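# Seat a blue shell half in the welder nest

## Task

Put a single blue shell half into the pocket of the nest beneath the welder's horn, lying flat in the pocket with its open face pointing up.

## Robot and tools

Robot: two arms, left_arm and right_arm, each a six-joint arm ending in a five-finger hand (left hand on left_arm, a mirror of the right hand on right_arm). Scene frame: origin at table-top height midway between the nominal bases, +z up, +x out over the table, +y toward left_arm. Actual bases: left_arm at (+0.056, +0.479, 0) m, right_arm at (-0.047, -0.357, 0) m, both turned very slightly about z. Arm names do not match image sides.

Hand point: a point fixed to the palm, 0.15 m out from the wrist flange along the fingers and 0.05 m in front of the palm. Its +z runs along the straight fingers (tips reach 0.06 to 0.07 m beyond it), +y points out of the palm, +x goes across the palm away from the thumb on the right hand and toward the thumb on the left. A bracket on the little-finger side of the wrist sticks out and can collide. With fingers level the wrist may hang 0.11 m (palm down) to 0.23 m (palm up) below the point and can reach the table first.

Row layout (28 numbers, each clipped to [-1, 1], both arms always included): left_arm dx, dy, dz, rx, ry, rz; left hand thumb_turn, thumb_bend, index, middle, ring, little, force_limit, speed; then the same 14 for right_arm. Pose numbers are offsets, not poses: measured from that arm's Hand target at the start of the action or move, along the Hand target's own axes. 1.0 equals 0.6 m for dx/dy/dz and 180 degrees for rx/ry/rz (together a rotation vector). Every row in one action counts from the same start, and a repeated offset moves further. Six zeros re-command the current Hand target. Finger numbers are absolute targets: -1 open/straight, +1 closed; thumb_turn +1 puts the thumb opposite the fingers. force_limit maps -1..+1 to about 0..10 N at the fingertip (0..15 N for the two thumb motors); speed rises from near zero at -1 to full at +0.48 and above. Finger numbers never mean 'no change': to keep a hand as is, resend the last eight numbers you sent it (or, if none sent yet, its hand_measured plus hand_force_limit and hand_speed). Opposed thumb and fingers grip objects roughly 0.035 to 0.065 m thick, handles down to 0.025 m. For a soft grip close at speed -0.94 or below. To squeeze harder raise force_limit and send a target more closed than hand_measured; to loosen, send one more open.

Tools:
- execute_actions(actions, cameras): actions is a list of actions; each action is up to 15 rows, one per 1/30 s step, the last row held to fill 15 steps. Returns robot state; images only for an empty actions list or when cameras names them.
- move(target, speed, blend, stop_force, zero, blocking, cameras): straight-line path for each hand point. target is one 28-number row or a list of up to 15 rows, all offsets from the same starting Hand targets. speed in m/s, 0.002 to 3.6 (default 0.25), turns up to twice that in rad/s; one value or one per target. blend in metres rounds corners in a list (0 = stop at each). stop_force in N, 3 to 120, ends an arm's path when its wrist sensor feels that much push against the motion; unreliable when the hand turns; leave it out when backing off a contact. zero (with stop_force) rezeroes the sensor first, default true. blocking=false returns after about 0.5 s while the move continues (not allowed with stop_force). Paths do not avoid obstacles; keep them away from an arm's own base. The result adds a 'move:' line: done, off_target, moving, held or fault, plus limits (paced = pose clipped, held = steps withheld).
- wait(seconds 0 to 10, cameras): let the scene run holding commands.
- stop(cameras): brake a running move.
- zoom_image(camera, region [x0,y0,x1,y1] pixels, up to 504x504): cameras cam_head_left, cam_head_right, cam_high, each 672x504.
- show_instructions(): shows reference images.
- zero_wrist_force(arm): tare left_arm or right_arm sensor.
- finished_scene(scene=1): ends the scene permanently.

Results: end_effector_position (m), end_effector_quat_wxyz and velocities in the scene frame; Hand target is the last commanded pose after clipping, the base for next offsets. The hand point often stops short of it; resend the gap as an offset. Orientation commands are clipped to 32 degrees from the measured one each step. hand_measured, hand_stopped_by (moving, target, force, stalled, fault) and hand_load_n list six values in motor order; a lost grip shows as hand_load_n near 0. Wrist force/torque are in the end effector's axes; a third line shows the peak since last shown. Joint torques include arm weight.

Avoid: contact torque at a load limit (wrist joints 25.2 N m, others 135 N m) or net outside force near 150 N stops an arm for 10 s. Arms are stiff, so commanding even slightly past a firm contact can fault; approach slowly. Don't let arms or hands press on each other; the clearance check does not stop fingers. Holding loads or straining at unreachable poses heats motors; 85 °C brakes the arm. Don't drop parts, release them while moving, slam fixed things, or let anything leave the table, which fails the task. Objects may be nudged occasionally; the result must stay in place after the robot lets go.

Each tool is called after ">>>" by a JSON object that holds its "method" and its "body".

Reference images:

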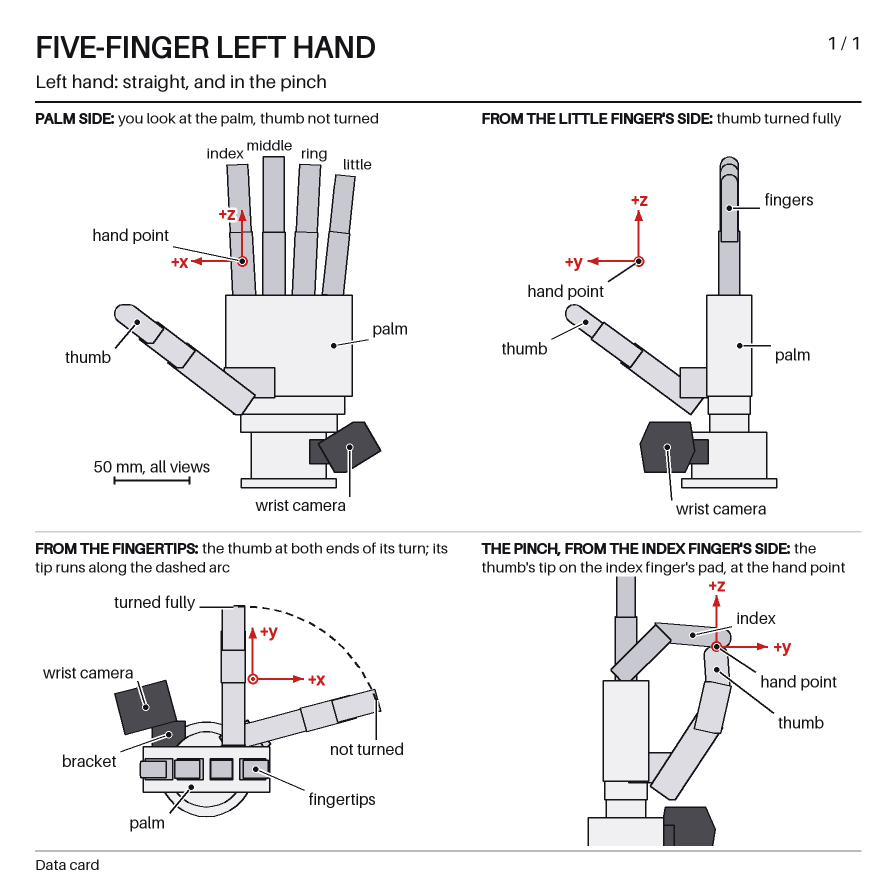

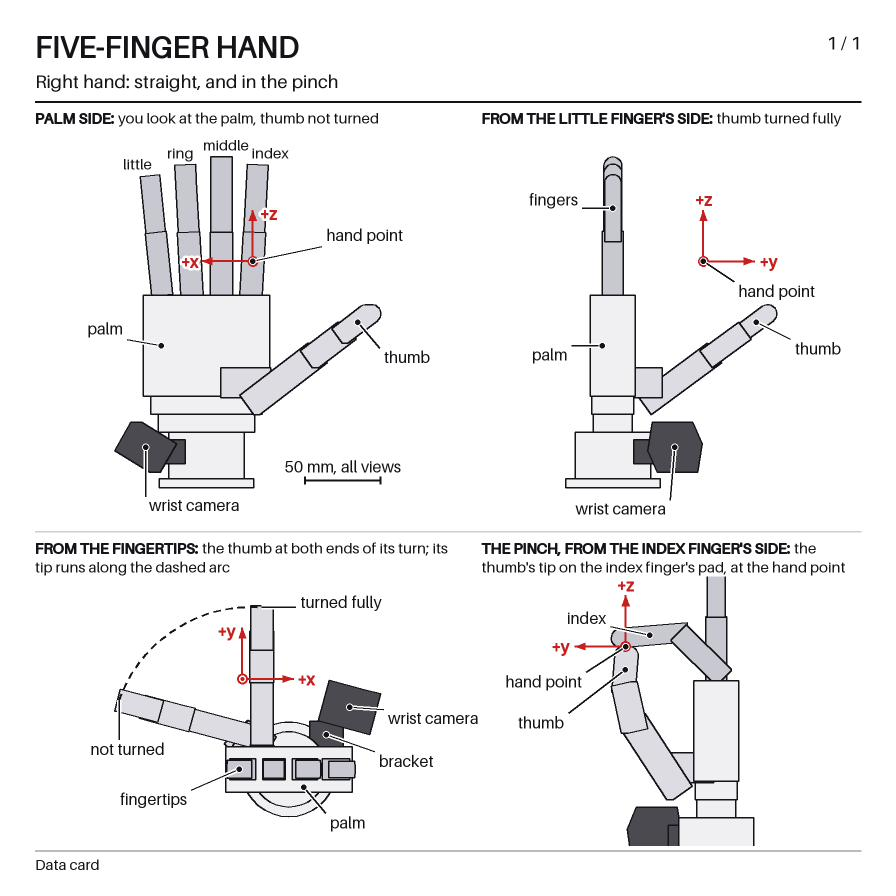

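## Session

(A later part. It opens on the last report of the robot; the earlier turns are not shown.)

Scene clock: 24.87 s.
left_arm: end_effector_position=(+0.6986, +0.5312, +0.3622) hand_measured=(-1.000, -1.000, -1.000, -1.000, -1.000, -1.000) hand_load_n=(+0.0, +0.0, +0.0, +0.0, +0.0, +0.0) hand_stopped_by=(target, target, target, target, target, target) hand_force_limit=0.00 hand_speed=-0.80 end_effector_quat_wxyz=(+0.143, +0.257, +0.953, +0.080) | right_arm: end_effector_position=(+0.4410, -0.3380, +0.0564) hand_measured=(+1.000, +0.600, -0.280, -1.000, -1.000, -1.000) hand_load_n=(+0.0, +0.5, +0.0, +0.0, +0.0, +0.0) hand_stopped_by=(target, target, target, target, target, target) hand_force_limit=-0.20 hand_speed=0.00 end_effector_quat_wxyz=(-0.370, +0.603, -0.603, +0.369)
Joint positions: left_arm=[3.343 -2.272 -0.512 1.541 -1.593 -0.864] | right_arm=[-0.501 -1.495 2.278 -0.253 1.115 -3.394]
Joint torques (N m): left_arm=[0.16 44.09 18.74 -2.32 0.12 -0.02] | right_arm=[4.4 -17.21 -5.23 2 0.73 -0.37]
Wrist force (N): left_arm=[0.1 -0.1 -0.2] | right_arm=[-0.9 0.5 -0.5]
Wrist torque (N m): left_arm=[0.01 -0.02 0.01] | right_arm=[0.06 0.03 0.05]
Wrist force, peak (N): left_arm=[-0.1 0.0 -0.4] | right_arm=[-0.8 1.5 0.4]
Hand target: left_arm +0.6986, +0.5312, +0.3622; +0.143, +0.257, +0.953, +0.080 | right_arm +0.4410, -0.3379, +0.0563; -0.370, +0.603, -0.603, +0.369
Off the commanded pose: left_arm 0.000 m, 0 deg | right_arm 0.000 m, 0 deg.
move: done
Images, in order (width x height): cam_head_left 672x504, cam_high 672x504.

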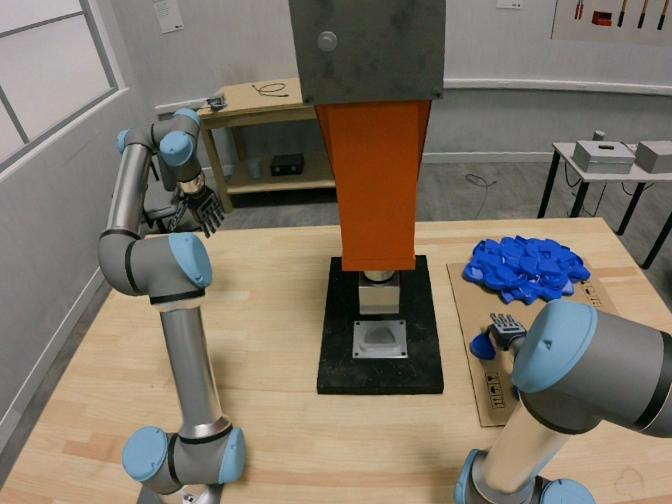

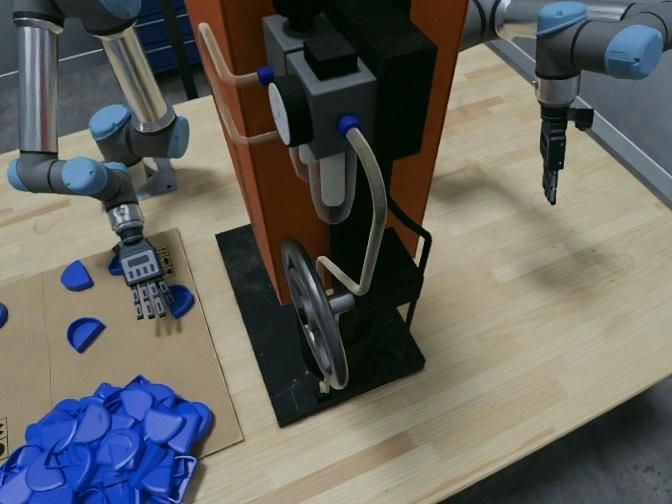

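>>> {"method": "move", "body": {"target": [0,0,0,0,0,0,-1,-1,-1,-1,-1,-1,0,-0.8,0,0.0475,0.0242,0,0,0,1,0.6,-0.28,-1,-1,-1,-0.2,0], "speed": 0.06, "stop_force": 4, "cameras": ["cam_high","cam_head_left"]}}

>>> {"method": "zoom_image", "body": {"camera": "cam_high", "region": [100, 220, 220, 330]}}

>>> {"method": "zoom_image", "body": {"camera": "cam_head_left", "region": [460, 300, 550, 380]}}

Scene clock: 26.60 s.
left_arm: end_effector_position=(+0.6986, +0.5312, +0.3622) hand_measured=(-1.000, -1.000, -1.000, -1.000, -1.000, -1.000) hand_load_n=(+0.0, +0.0, +0.0, +0.0, +0.0, +0.0) hand_stopped_by=(target, target, target, target, target, target) hand_force_limit=0.00 hand_speed=-0.80 end_effector_quat_wxyz=(+0.143, +0.257, +0.953, +0.080) | right_arm: end_effector_position=(+0.4409, -0.3379, +0.0243) hand_measured=(+1.000, +0.600, -0.280, -1.000, -1.000, -1.000) hand_load_n=(+0.0, +0.0, +0.0, +0.0, +0.0, +0.0) hand_stopped_by=(target, target, target, target, target, target) hand_force_limit=-0.20 hand_speed=0.00 end_effector_quat_wxyz=(-0.370, +0.603, -0.603, +0.369)
Joint positions: left_arm=[3.343 -2.272 -0.512 1.541 -1.593 -0.864] | right_arm=[-0.501 -1.42 2.311 -0.362 1.115 -3.394]
Joint torques (N m): left_arm=[0.6 44.66 18.2 -2.28 -0.11 -0.07] | right_arm=[7.55 -23.02 -24.54 -1.61 1.05 1.77]
Wrist force (N): left_arm=[0.0 0.1 -0.5] | right_arm=[-0.8 0.4 -0.3]
Wrist torque (N m): left_arm=[0.04 -0.01 0.00] | right_arm=[0.04 0.01 0.07]
Wrist force, peak (N): left_arm=[0.0 0.1 -0.5] | right_arm=[-1.2 1.0 -0.1]
Hand target: left_arm +0.6986, +0.5312, +0.3622; +0.143, +0.257, +0.953, +0.080 | right_arm +0.4410, -0.3379, +0.0243; -0.370, +0.603, -0.603, +0.369
Off the commanded pose: left_arm 0.000 m, 0 deg | right_arm 0.000 m, 0 deg.
move: done
Images, in order (width x height): cam_head_left 672x504, cam_high 672x504.

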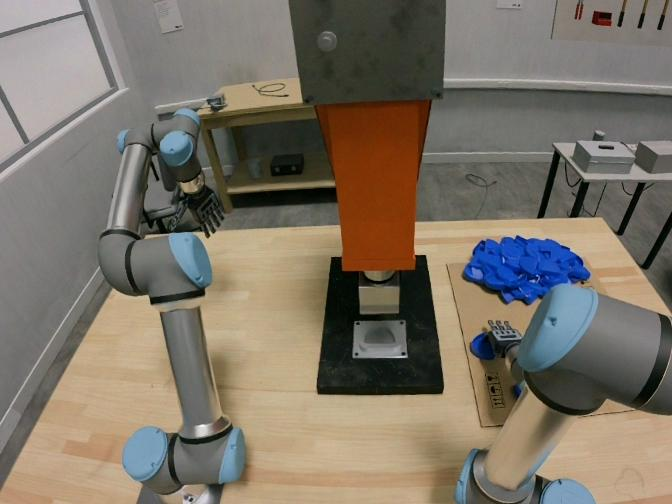

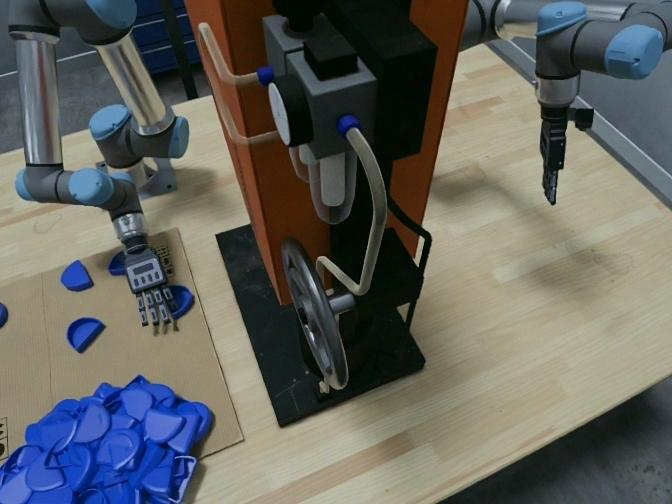

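Scaled by 4.200.

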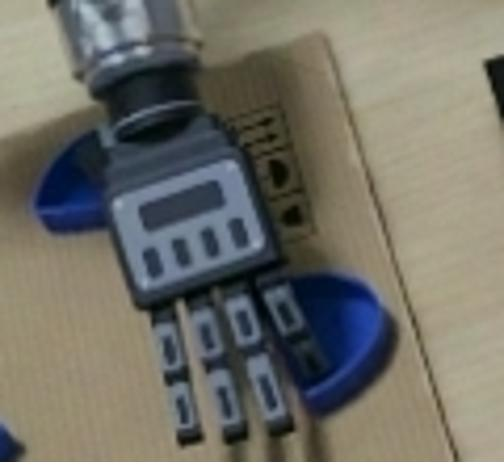

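Scaled by 5.600.

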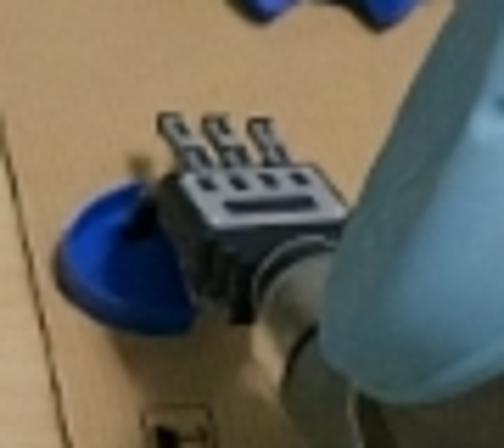

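>>> {"method": "move", "body": {"target": [0,0,0,0,0,0,-1,-1,-1,-1,-1,-1,0,-0.8,0.075,0,0,0,0,0,1,0.6,-0.28,-1,-1,-1,-0.2,0], "speed": 0.06, "cameras": ["cam_high","cam_head_left"]}}

>>> {"method": "zoom_image", "body": {"camera": "cam_high", "region": [100, 220, 220, 330]}}

>>> {"method": "zoom_image", "body": {"camera": "cam_head_left", "region": [460, 300, 550, 380]}}

Scene clock: 27.83 s.
left_arm: end_effector_position=(+0.6986, +0.5312, +0.3622) hand_measured=(-1.000, -1.000, -1.000, -1.000, -1.000, -1.000) hand_load_n=(+0.0, +0.0, +0.0, +0.0, +0.0, +0.0) hand_stopped_by=(target, target, target, target, target, target) hand_force_limit=0.00 hand_speed=-0.80 end_effector_quat_wxyz=(+0.143, +0.257, +0.953, +0.080) | right_arm: end_effector_position=(+0.4411, -0.3830, +0.0244) hand_measured=(+1.000, +0.600, -0.280, -1.000, -1.000, -1.000) hand_load_n=(+0.0, +0.0, +0.0, +0.0, +0.0, +0.0) hand_stopped_by=(target, target, target, target, target, target) hand_force_limit=-0.20 hand_speed=0.00 end_effector_quat_wxyz=(-0.370, +0.603, -0.603, +0.369) end_effector_velocity=(+0.000, +0.001, +0.000) end_effector_angular_velocity=(+0.000, +0.000, -0.003)
Joint positions: left_arm=[3.343 -2.272 -0.512 1.541 -1.593 -0.864] | right_arm=[-0.643 -1.395 2.289 -0.321 0.994 -3.48]
Joint velocities: left_arm=[within noise] | right_arm=[0.005 -0.001 0.001 -0.003 0.007 0.005]
Joint torques (N m): left_arm=[-0.37 45.08 18.88 -2.3 -0.07 -0.12] | right_arm=[7.2 -27.37 -0.4 -2.11 0.95 1.87]
Wrist force (N): left_arm=[0.2 -0.1 -0.2] | right_arm=[-1.0 0.5 -0.2]
Wrist torque (N m): left_arm=[0.00 -0.03 0.01] | right_arm=[0.05 0.04 -0.02]
Wrist force, peak (N): left_arm=[0.2 0.1 -0.4] | right_arm=[-1.5 0.4 -0.5]
Hand target: left_arm +0.6986, +0.5312, +0.3622; +0.143, +0.257, +0.953, +0.080 | right_arm +0.4410, -0.3829, +0.0243; -0.370, +0.603, -0.603, +0.369
Off the commanded pose: left_arm 0.000 m, 0 deg | right_arm 0.000 m, 0 deg.
move: done
Images, in order (width x height): cam_head_left 672x504, cam_high 672x504.

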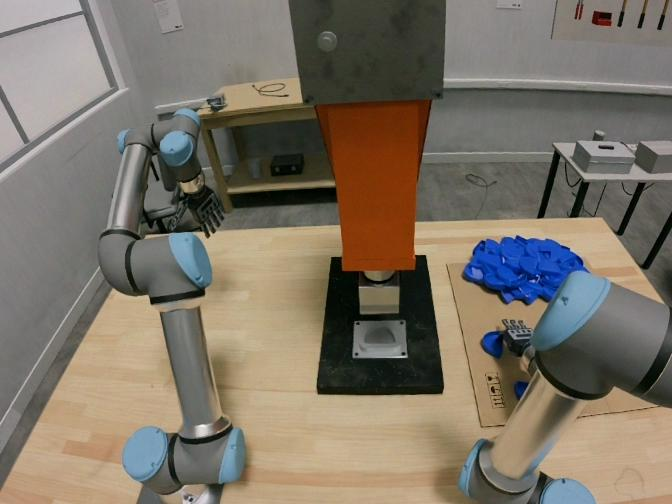

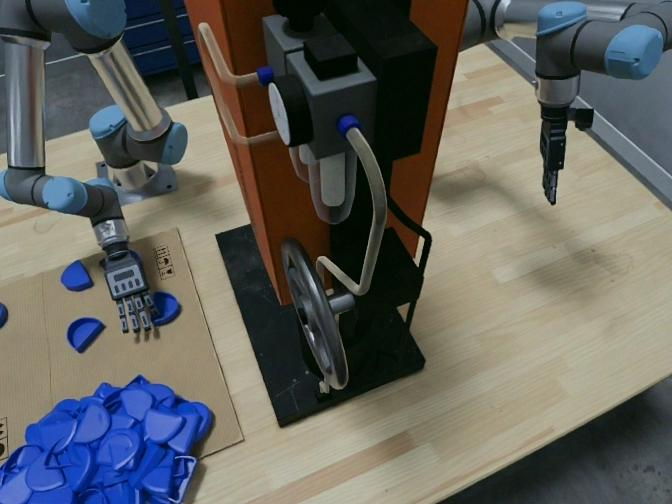

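Scaled by 4.200.

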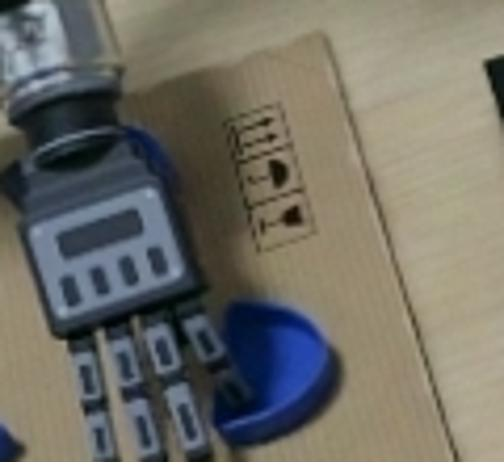

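Scaled by 5.600.

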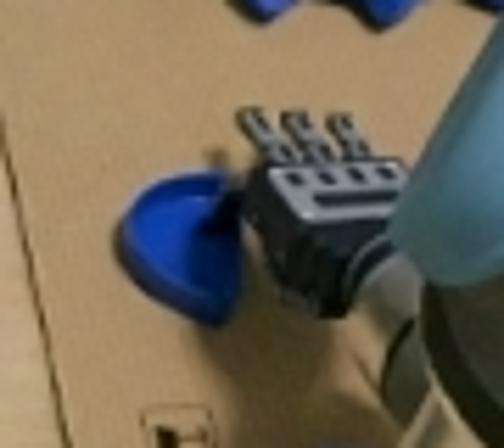

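>>> {"method": "move", "body": {"target": [0,0,0,0,0,0,-1,-1,-1,-1,-1,-1,0,-0.8,0.075,0,0,0,0,0,1,0.6,-0.28,-1,-1,-1,-0.2,0], "speed": 0.06, "cameras": ["cam_high","cam_head_left"]}}

>>> {"method": "zoom_image", "body": {"camera": "cam_high", "region": [80, 220, 200, 340]}}

>>> {"method": "zoom_image", "body": {"camera": "cam_head_left", "region": [460, 300, 560, 390]}}

Scene clock: 29.00 s.
left_arm: end_effector_position=(+0.6986, +0.5312, +0.3622) hand_measured=(-1.000, -1.000, -1.000, -1.000, -1.000, -1.000) hand_load_n=(+0.0, +0.0, +0.0, +0.0, +0.0, +0.0) hand_stopped_by=(target, target, target, target, target, target) hand_force_limit=0.00 hand_speed=-0.80 end_effector_quat_wxyz=(+0.143, +0.257, +0.953, +0.080) | right_arm: end_effector_position=(+0.4411, -0.4280, +0.0244) hand_measured=(+1.000, +0.600, -0.280, -1.000, -1.000, -1.000) hand_load_n=(+0.0, +0.0, +0.0, +0.0, -0.5, +0.0) hand_stopped_by=(target, target, target, target, target, target) hand_force_limit=-0.20 hand_speed=0.00 end_effector_quat_wxyz=(-0.370, +0.603, -0.603, +0.369) end_effector_velocity=(+0.000, +0.001, +0.000) end_effector_angular_velocity=(-0.001, -0.001, -0.001)
Joint positions: left_arm=[3.343 -2.272 -0.512 1.541 -1.593 -0.864] | right_arm=[-0.768 -1.355 2.247 -0.268 0.891 -3.566]
Joint velocities: left_arm=[within noise] | right_arm=[0.004 -0.002 0.003 -0.005 0.004 0.004]
Joint torques (N m): left_arm=[0.02 45.28 18.32 -2.28 -0.17 -0.15] | right_arm=[7.79 -28.18 1.02 -2.16 0.9 1.74]
Wrist force (N): left_arm=[0.0 -0.1 -0.2] | right_arm=[-0.8 0.3 -0.4]
Wrist torque (N m): left_arm=[0.00 0.00 0.00] | right_arm=[0.03 0.01 -0.01]
Wrist force, peak (N): left_arm=[-0.1 -0.1 -0.4] | right_arm=[-1.4 0.8 -0.2]
Hand target: left_arm +0.6986, +0.5312, +0.3622; +0.143, +0.257, +0.953, +0.080 | right_arm +0.4410, -0.4279, +0.0243; -0.370, +0.603, -0.603, +0.369
Off the commanded pose: left_arm 0.000 m, 0 deg | right_arm 0.000 m, 0 deg.
move: done
Images, in order (width x height): cam_head_left 672x504, cam_high 672x504.

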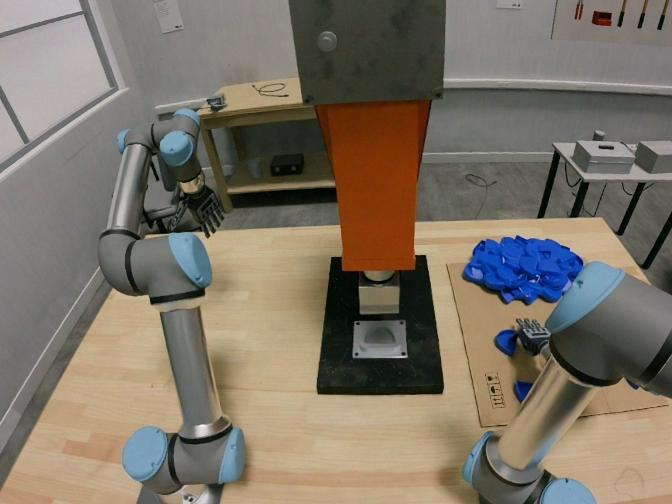

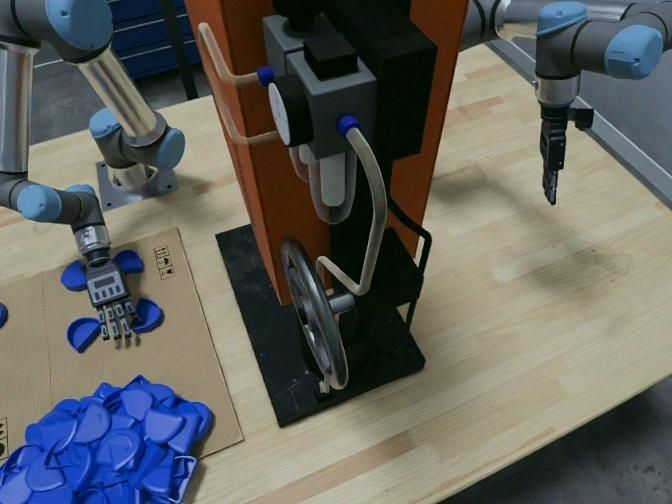

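Scaled by 4.200.

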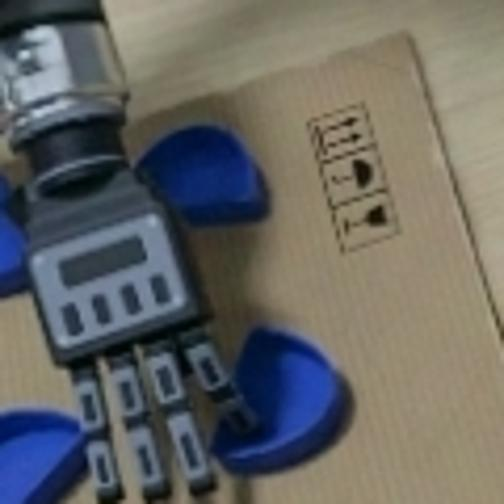

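Scaled by 5.040.

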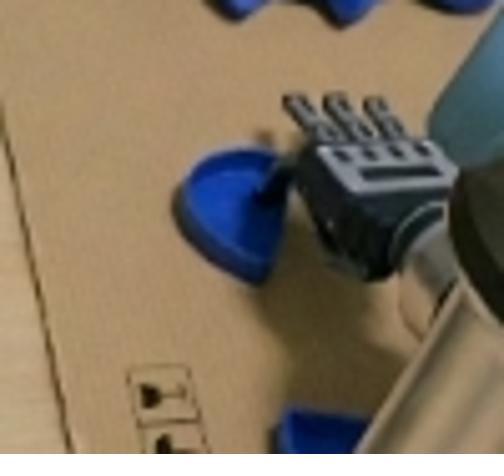

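>>> {"method": "move", "body": {"target": [0,0,0,0,0,0,-1,-1,-1,-1,-1,-1,0,-0.8,0.0417,0.0227,-0.0445,0,0,0,1,0.6,-0.28,-1,-1,-1,-0.2,0], "speed": 0.06, "cameras": ["cam_high","cam_head_left"]}}

>>> {"method": "zoom_image", "body": {"camera": "cam_high", "region": [60, 220, 180, 340]}}

>>> {"method": "zoom_image", "body": {"camera": "cam_head_left", "region": [460, 300, 560, 390]}}

Scene clock: 30.43 s.
left_arm: end_effector_position=(+0.6986, +0.5312, +0.3622) hand_measured=(-1.000, -1.000, -1.000, -1.000, -1.000, -1.000) hand_load_n=(+0.0, +0.0, +0.0, +0.0, +0.0, +0.0) hand_stopped_by=(target, target, target, target, target, target) hand_force_limit=0.00 hand_speed=-0.80 end_effector_quat_wxyz=(+0.143, +0.257, +0.953, +0.080) | right_arm: end_effector_position=(+0.4110, -0.4529, +0.0243) hand_measured=(+1.000, +0.600, -0.280, -1.000, -1.000, -1.000) hand_load_n=(+0.0, +0.5, +0.0, +0.0, +0.0, +0.0) hand_stopped_by=(target, target, target, target, target, target) hand_force_limit=-0.20 hand_speed=0.00 end_effector_quat_wxyz=(-0.370, +0.603, -0.603, +0.369)
Joint positions: left_arm=[3.343 -2.272 -0.512 1.541 -1.593 -0.864] | right_arm=[-0.913 -1.369 2.287 -0.213 0.777 -3.686]
Joint torques (N m): left_arm=[0.58 45.29 18.95 -2.25 0.26 -0.16] | right_arm=[-0.38 -11.6 -23.57 -1.83 0.07 1.25]
Wrist force (N): left_arm=[-0.1 0.1 -0.1] | right_arm=[-0.6 0.3 -0.5]
Wrist torque (N m): left_arm=[0.02 0.02 -0.01] | right_arm=[0.04 0.00 -0.04]
Wrist force, peak (N): left_arm=[0.3 -0.1 -0.4] | right_arm=[-1.4 0.3 -0.1]
Hand target: left_arm +0.6986, +0.5312, +0.3622; +0.143, +0.257, +0.953, +0.080 | right_arm +0.4111, -0.4530, +0.0243; -0.370, +0.603, -0.603, +0.369
Off the commanded pose: left_arm 0.000 m, 0 deg | right_arm 0.000 m, 0 deg.
move: done
Images, in order (width x height): cam_head_left 672x504, cam_high 672x504.

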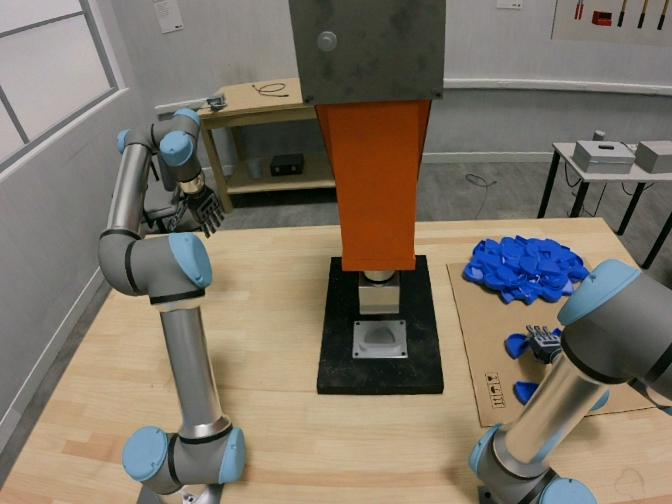

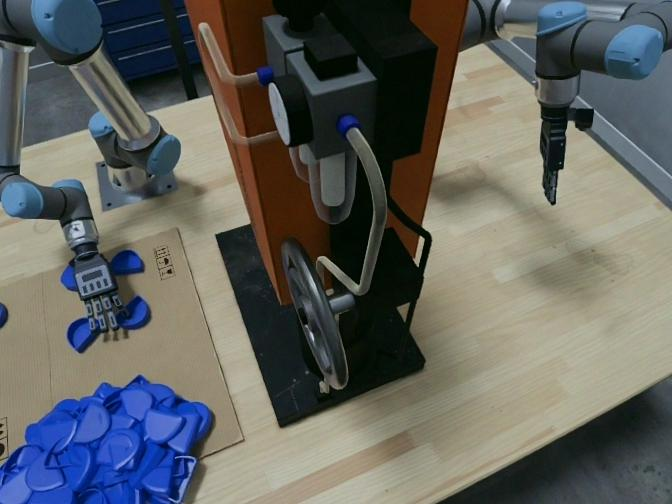

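Scaled by 4.200.

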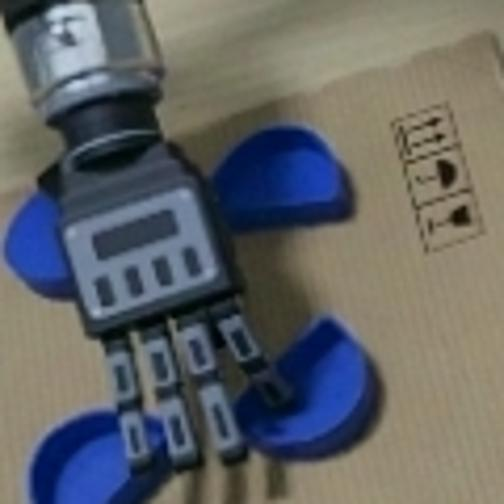

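Scaled by 5.040.

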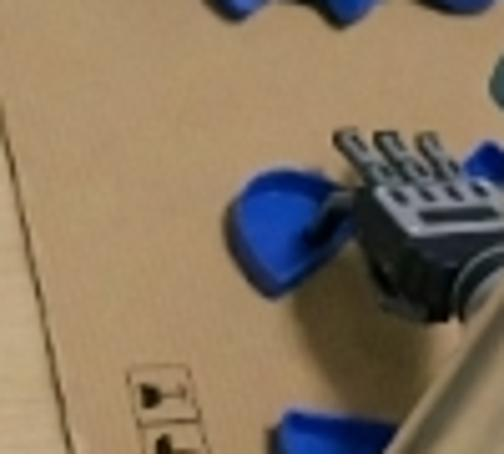

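>>> {"method": "move", "body": {"target": [[0,0,0,0,0,0,-1,-1,-1,-1,-1,-1,0,-0.8,0,-0.0594,-0.0303,0,0,0,1,0.6,-0.28,-1,-1,-1,-0.2,0],[0,0,0,0,0,0,-1,-1,-1,-1,-1,-1,0,-0.8,0,-0.1248,-0.232,0,-0.1634,-0.0832,1,-0.6,-0.7,-0.7,-1,-1,-0.6,0]], "speed": 0.2, "blend": [0.02,0], "cameras": ["all"]}}

>>> {"method": "zoom_image", "body": {"camera": "cam_high", "region": [60, 220, 180, 340]}}

>>> {"method": "zoom_image", "body": {"camera": "cam_head_left", "region": [460, 300, 560, 390]}}

Scene clock: 33.97 s.
left_arm: end_effector_position=(+0.6986, +0.5312, +0.3622) hand_measured=(-1.000, -1.000, -1.000, -1.000, -1.000, -1.000) hand_load_n=(+0.0, +0.5, +0.0, +0.0, +0.0, +0.0) hand_stopped_by=(target, target, target, target, target, target) hand_force_limit=0.00 hand_speed=-0.80 end_effector_quat_wxyz=(+0.143, +0.257, +0.953, +0.080) | right_arm: end_effector_position=(+0.3210, -0.4531, +0.1542) hand_measured=(+1.000, -0.600, -0.700, -0.700, -1.000, -1.000) hand_load_n=(+0.0, +0.0, +0.0, +0.0, +0.0, +0.0) hand_stopped_by=(target, target, target, target, target, target) hand_force_limit=-0.60 hand_speed=0.00 end_effector_quat_wxyz=(-0.459, +0.749, -0.406, +0.249)
Joint positions: left_arm=[3.343 -2.272 -0.512 1.541 -1.593 -0.864] | right_arm=[-1.223 -1.292 2.133 1.172 0.526 -5.213]
Joint torques (N m): left_arm=[0.43 45.83 18.27 -2.58 0.02 -0.12] | right_arm=[7.41 -29.36 1.47 4.12 0.17 -2.01]
Wrist force (N): left_arm=[0.1 0.1 -0.2] | right_arm=[-0.5 0.6 -0.2]
Wrist torque (N m): left_arm=[0.03 -0.02 0.00] | right_arm=[0.05 -0.05 0.01]
Wrist force, peak (N): left_arm=[0.2 -0.3 -0.5] | right_arm=[-0.5 2.3 0.2]
Hand target: left_arm +0.6986, +0.5312, +0.3622; +0.143, +0.257, +0.953, +0.080 | right_arm +0.3210, -0.4531, +0.1542; -0.459, +0.749, -0.406, +0.249
Off the commanded pose: left_arm 0.000 m, 0 deg | right_arm 0.000 m, 0 deg.
move: done

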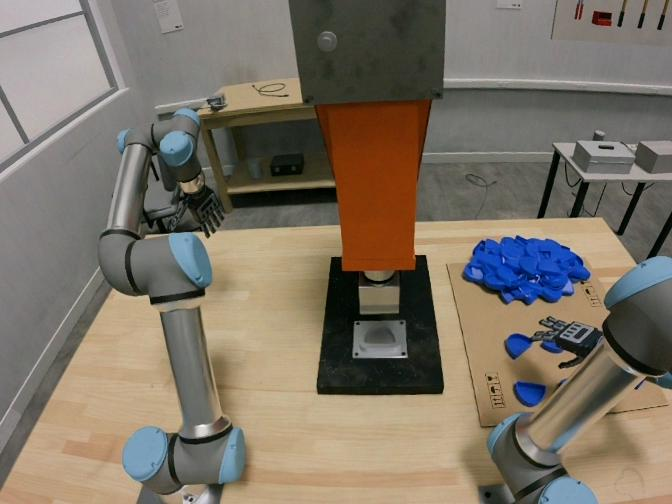

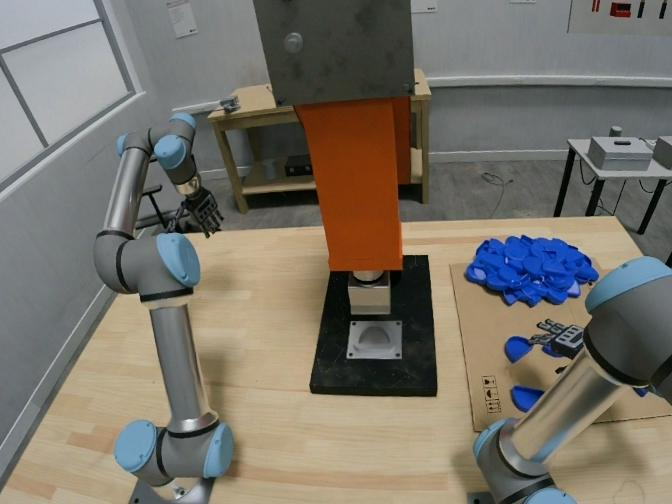

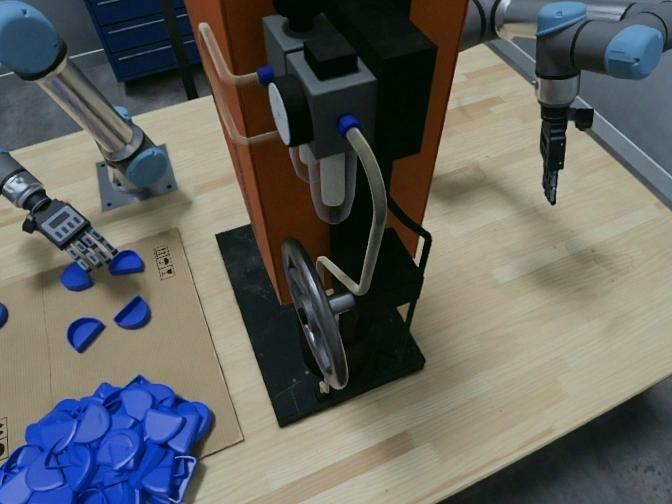

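Scaled by 4.200.

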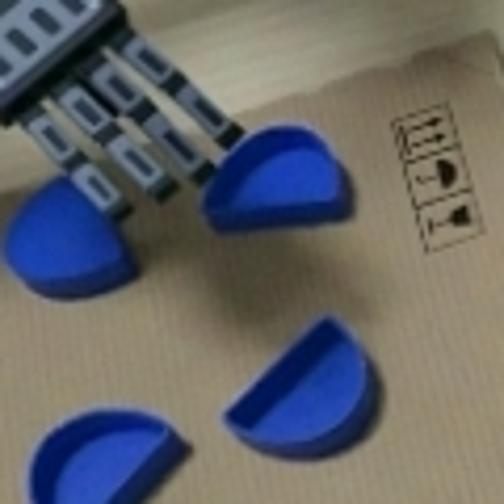

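Scaled by 5.040.

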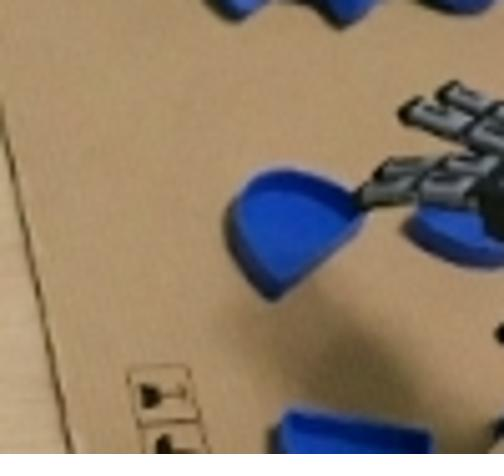

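>>> {"method": "move", "body": {"target": [0,0,0,0,0,0,-1,-1,-1,-1,-1,-1,0,-0.8,0.0843,0.0107,0.2145,0,0.005,0.0025,1,-0.6,-0.7,-0.7,-1,-1,-0.6,0], "speed": 0.2, "cameras": ["all"]}}

>>> {"method": "zoom_image", "body": {"camera": "cam_high", "region": [60, 220, 180, 340]}}

>>> {"method": "zoom_image", "body": {"camera": "cam_head_left", "region": [460, 300, 560, 390]}}

Scene clock: 36.10 s.
left_arm: end_effector_position=(+0.6986, +0.5312, +0.3622) hand_measured=(-1.000, -1.000, -1.000, -1.000, -1.000, -1.000) hand_load_n=(+0.0, -0.5, +0.0, +0.0, +0.0, +0.0) hand_stopped_by=(target, target, target, target, target, target) hand_force_limit=0.00 hand_speed=-0.80 end_effector_quat_wxyz=(+0.143, +0.257, +0.953, +0.080) | right_arm: end_effector_position=(+0.4422, -0.4345, +0.0901) hand_measured=(+1.000, -0.600, -0.700, -0.700, -1.000, -1.000) hand_load_n=(+0.0, +0.0, +0.0, -0.5, +0.0, -0.5) hand_stopped_by=(target, target, target, target, target, target) hand_force_limit=-0.60 hand_speed=0.00 end_effector_quat_wxyz=(-0.457, +0.746, -0.413, +0.253)
Joint positions: left_arm=[3.343 -2.272 -0.512 1.541 -1.593 -0.864] | right_arm=[-0.876 -1.125 1.869 0.595 0.485 -4.451]
Joint torques (N m): left_arm=[0.72 45.1 18.29 -2.55 0.02 -0.13] | right_arm=[4.28 -21.83 -16.49 0.41 -2.11 1.9]
Wrist force (N): left_arm=[0.2 -0.1 -0.1] | right_arm=[-0.7 0.3 -0.1]
Wrist torque (N m): left_arm=[-0.01 -0.03 0.01] | right_arm=[0.01 -0.01 0.05]
Wrist force, peak (N): left_arm=[0.1 -0.3 -0.4] | right_arm=[-1.2 0.8 -1.6]
Hand target: left_arm +0.6986, +0.5312, +0.3622; +0.143, +0.257, +0.953, +0.080 | right_arm +0.4423, -0.4345, +0.0901; -0.457, +0.746, -0.413, +0.253
Off the commanded pose: left_arm 0.000 m, 0 deg | right_arm 0.000 m, 0 deg.
move: done

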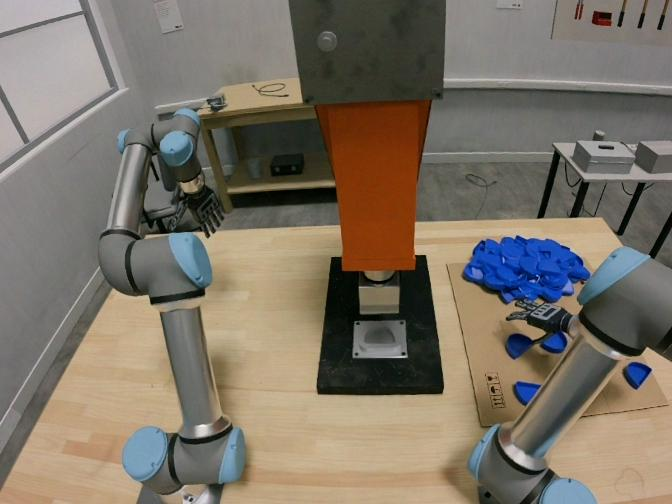

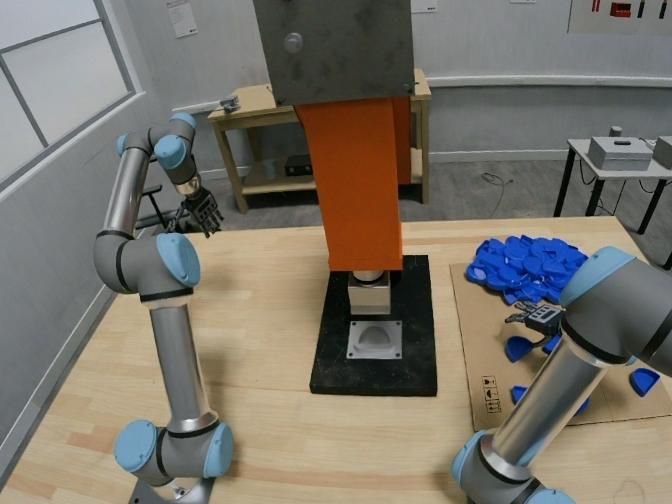

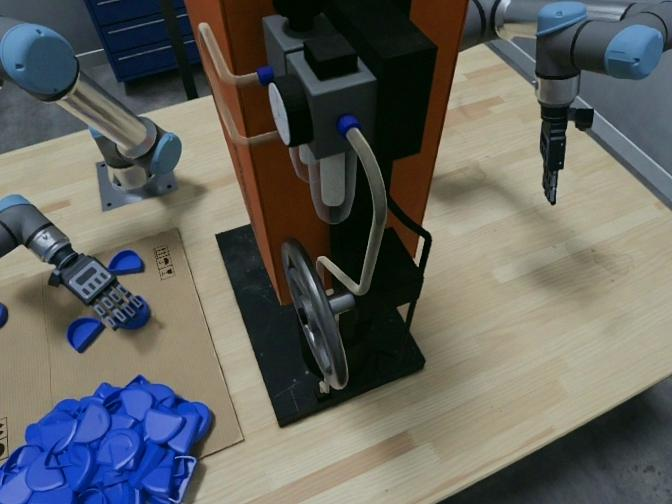

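Scaled by 4.200.

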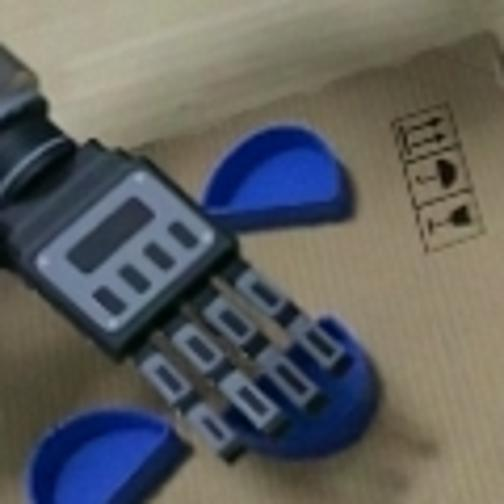

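Scaled by 5.040.

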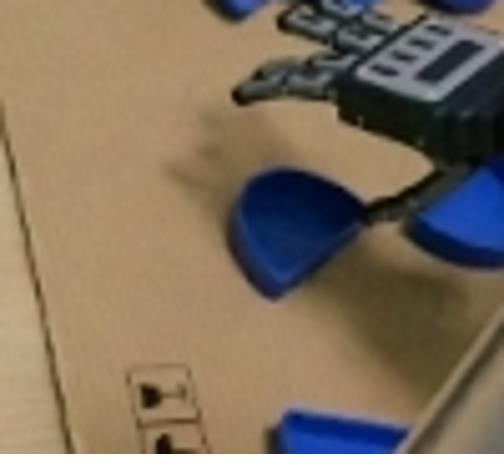

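>>> {"method": "move", "body": {"target": [0,0,0,0,0,0,-1,-1,-1,-1,-1,-1,0,-0.8,0,0.0995,0.0507,0,0,0,1,-0.6,-0.7,-0.7,-1,-1,-0.6,0], "speed": 0.08, "stop_force": 5, "cameras": ["all"]}}

>>> {"method": "zoom_image", "body": {"camera": "cam_high", "region": [60, 220, 180, 340]}}

>>> {"method": "zoom_image", "body": {"camera": "cam_head_left", "region": [490, 310, 560, 370]}}

>>> {"method": "zoom_image", "body": {"camera": "cam_head_right", "region": [490, 310, 560, 370]}}

Scene clock: 38.17 s.
left_arm: end_effector_position=(+0.6986, +0.5312, +0.3622) hand_measured=(-1.000, -1.000, -1.000, -1.000, -1.000, -1.000) hand_load_n=(+0.0, +0.0, +0.0, +0.0, +0.0, +0.0) hand_stopped_by=(target, target, target, target, target, target) hand_force_limit=0.00 hand_speed=-0.80 end_effector_quat_wxyz=(+0.143, +0.257, +0.953, +0.080) | right_arm: end_effector_position=(+0.4422, -0.4344, +0.0286) hand_measured=(+1.000, -0.600, -0.700, -0.700, -1.000, -1.000) hand_load_n=(-0.5, -1.5, -0.5, +0.0, +0.0, +0.0) hand_stopped_by=(target, target, target, target, target, target) hand_force_limit=-0.60 hand_speed=0.00 end_effector_quat_wxyz=(-0.457, +0.746, -0.413, +0.253)
Joint positions: left_arm=[3.343 -2.272 -0.512 1.541 -1.593 -0.864] | right_arm=[-0.876 -1.014 1.903 0.45 0.485 -4.452]
Joint torques (N m): left_arm=[0.05 46.66 18.74 -2.7 0.18 -0.11] | right_arm=[-2.92 -22.54 -21.68 -0.79 -1.41 -1.65]
Wrist force (N): left_arm=[0.2 0.1 -0.2] | right_arm=[-0.9 -3.3 -2.8]
Wrist torque (N m): left_arm=[0.04 -0.04 0.01] | right_arm=[-0.18 0.03 -0.01]
Wrist force, peak (N): left_arm=[0.1 0.0 -0.4] | right_arm=[-1.8 -23.0 -19.6]
Hand target: left_arm +0.6986, +0.5312, +0.3622; +0.143, +0.257, +0.953, +0.080 | right_arm +0.4422, -0.4344, +0.0286; -0.457, +0.746, -0.413, +0.253 (not the last commanded pose)
Off the commanded pose: left_arm 0.000 m, 0 deg | right_arm 0.006 m, 0 deg.
move: contact (right_arm)

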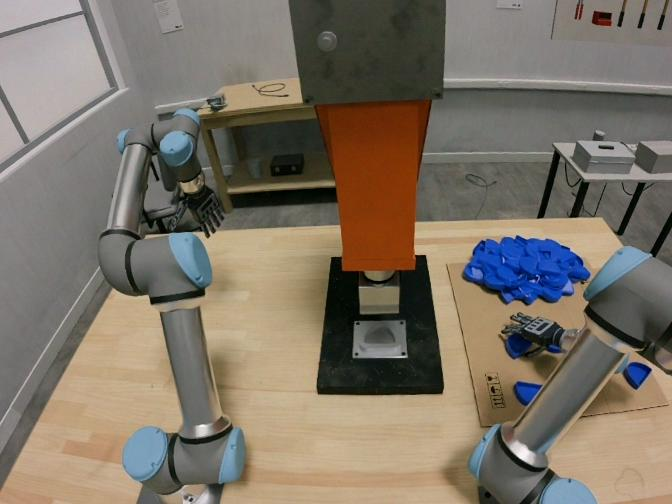

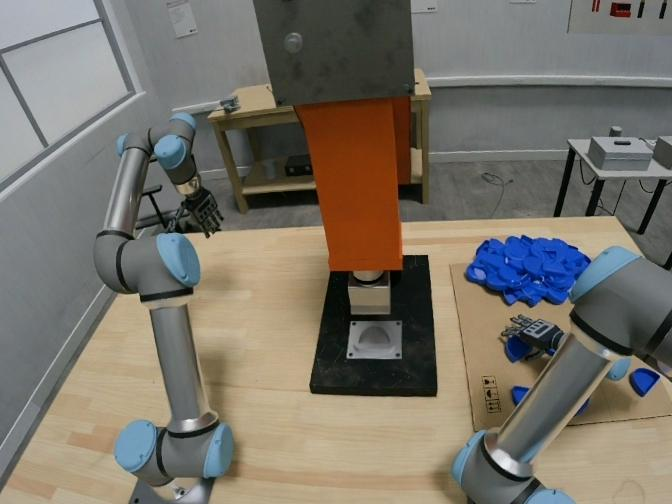

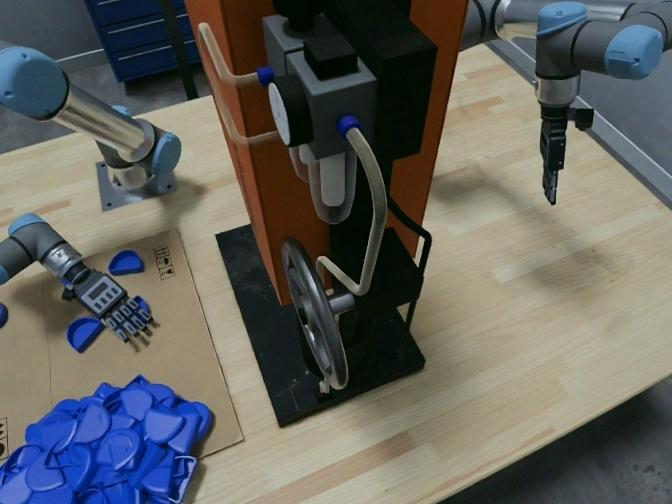

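Scaled by 4.200.

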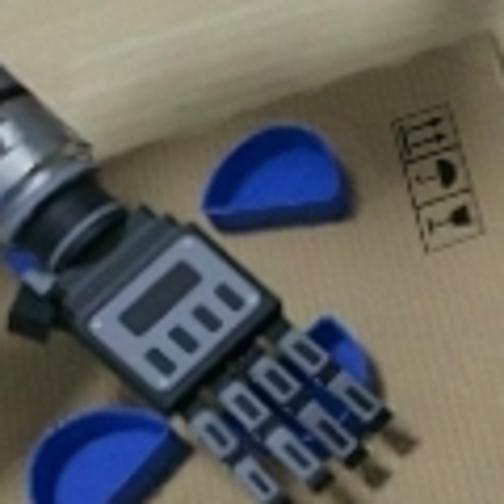

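Scaled by 7.200.

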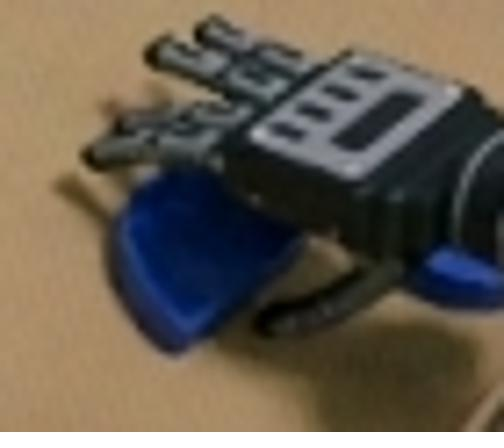

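Scaled by 7.200.

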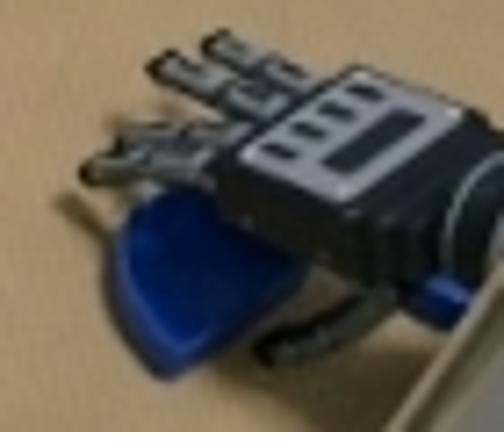

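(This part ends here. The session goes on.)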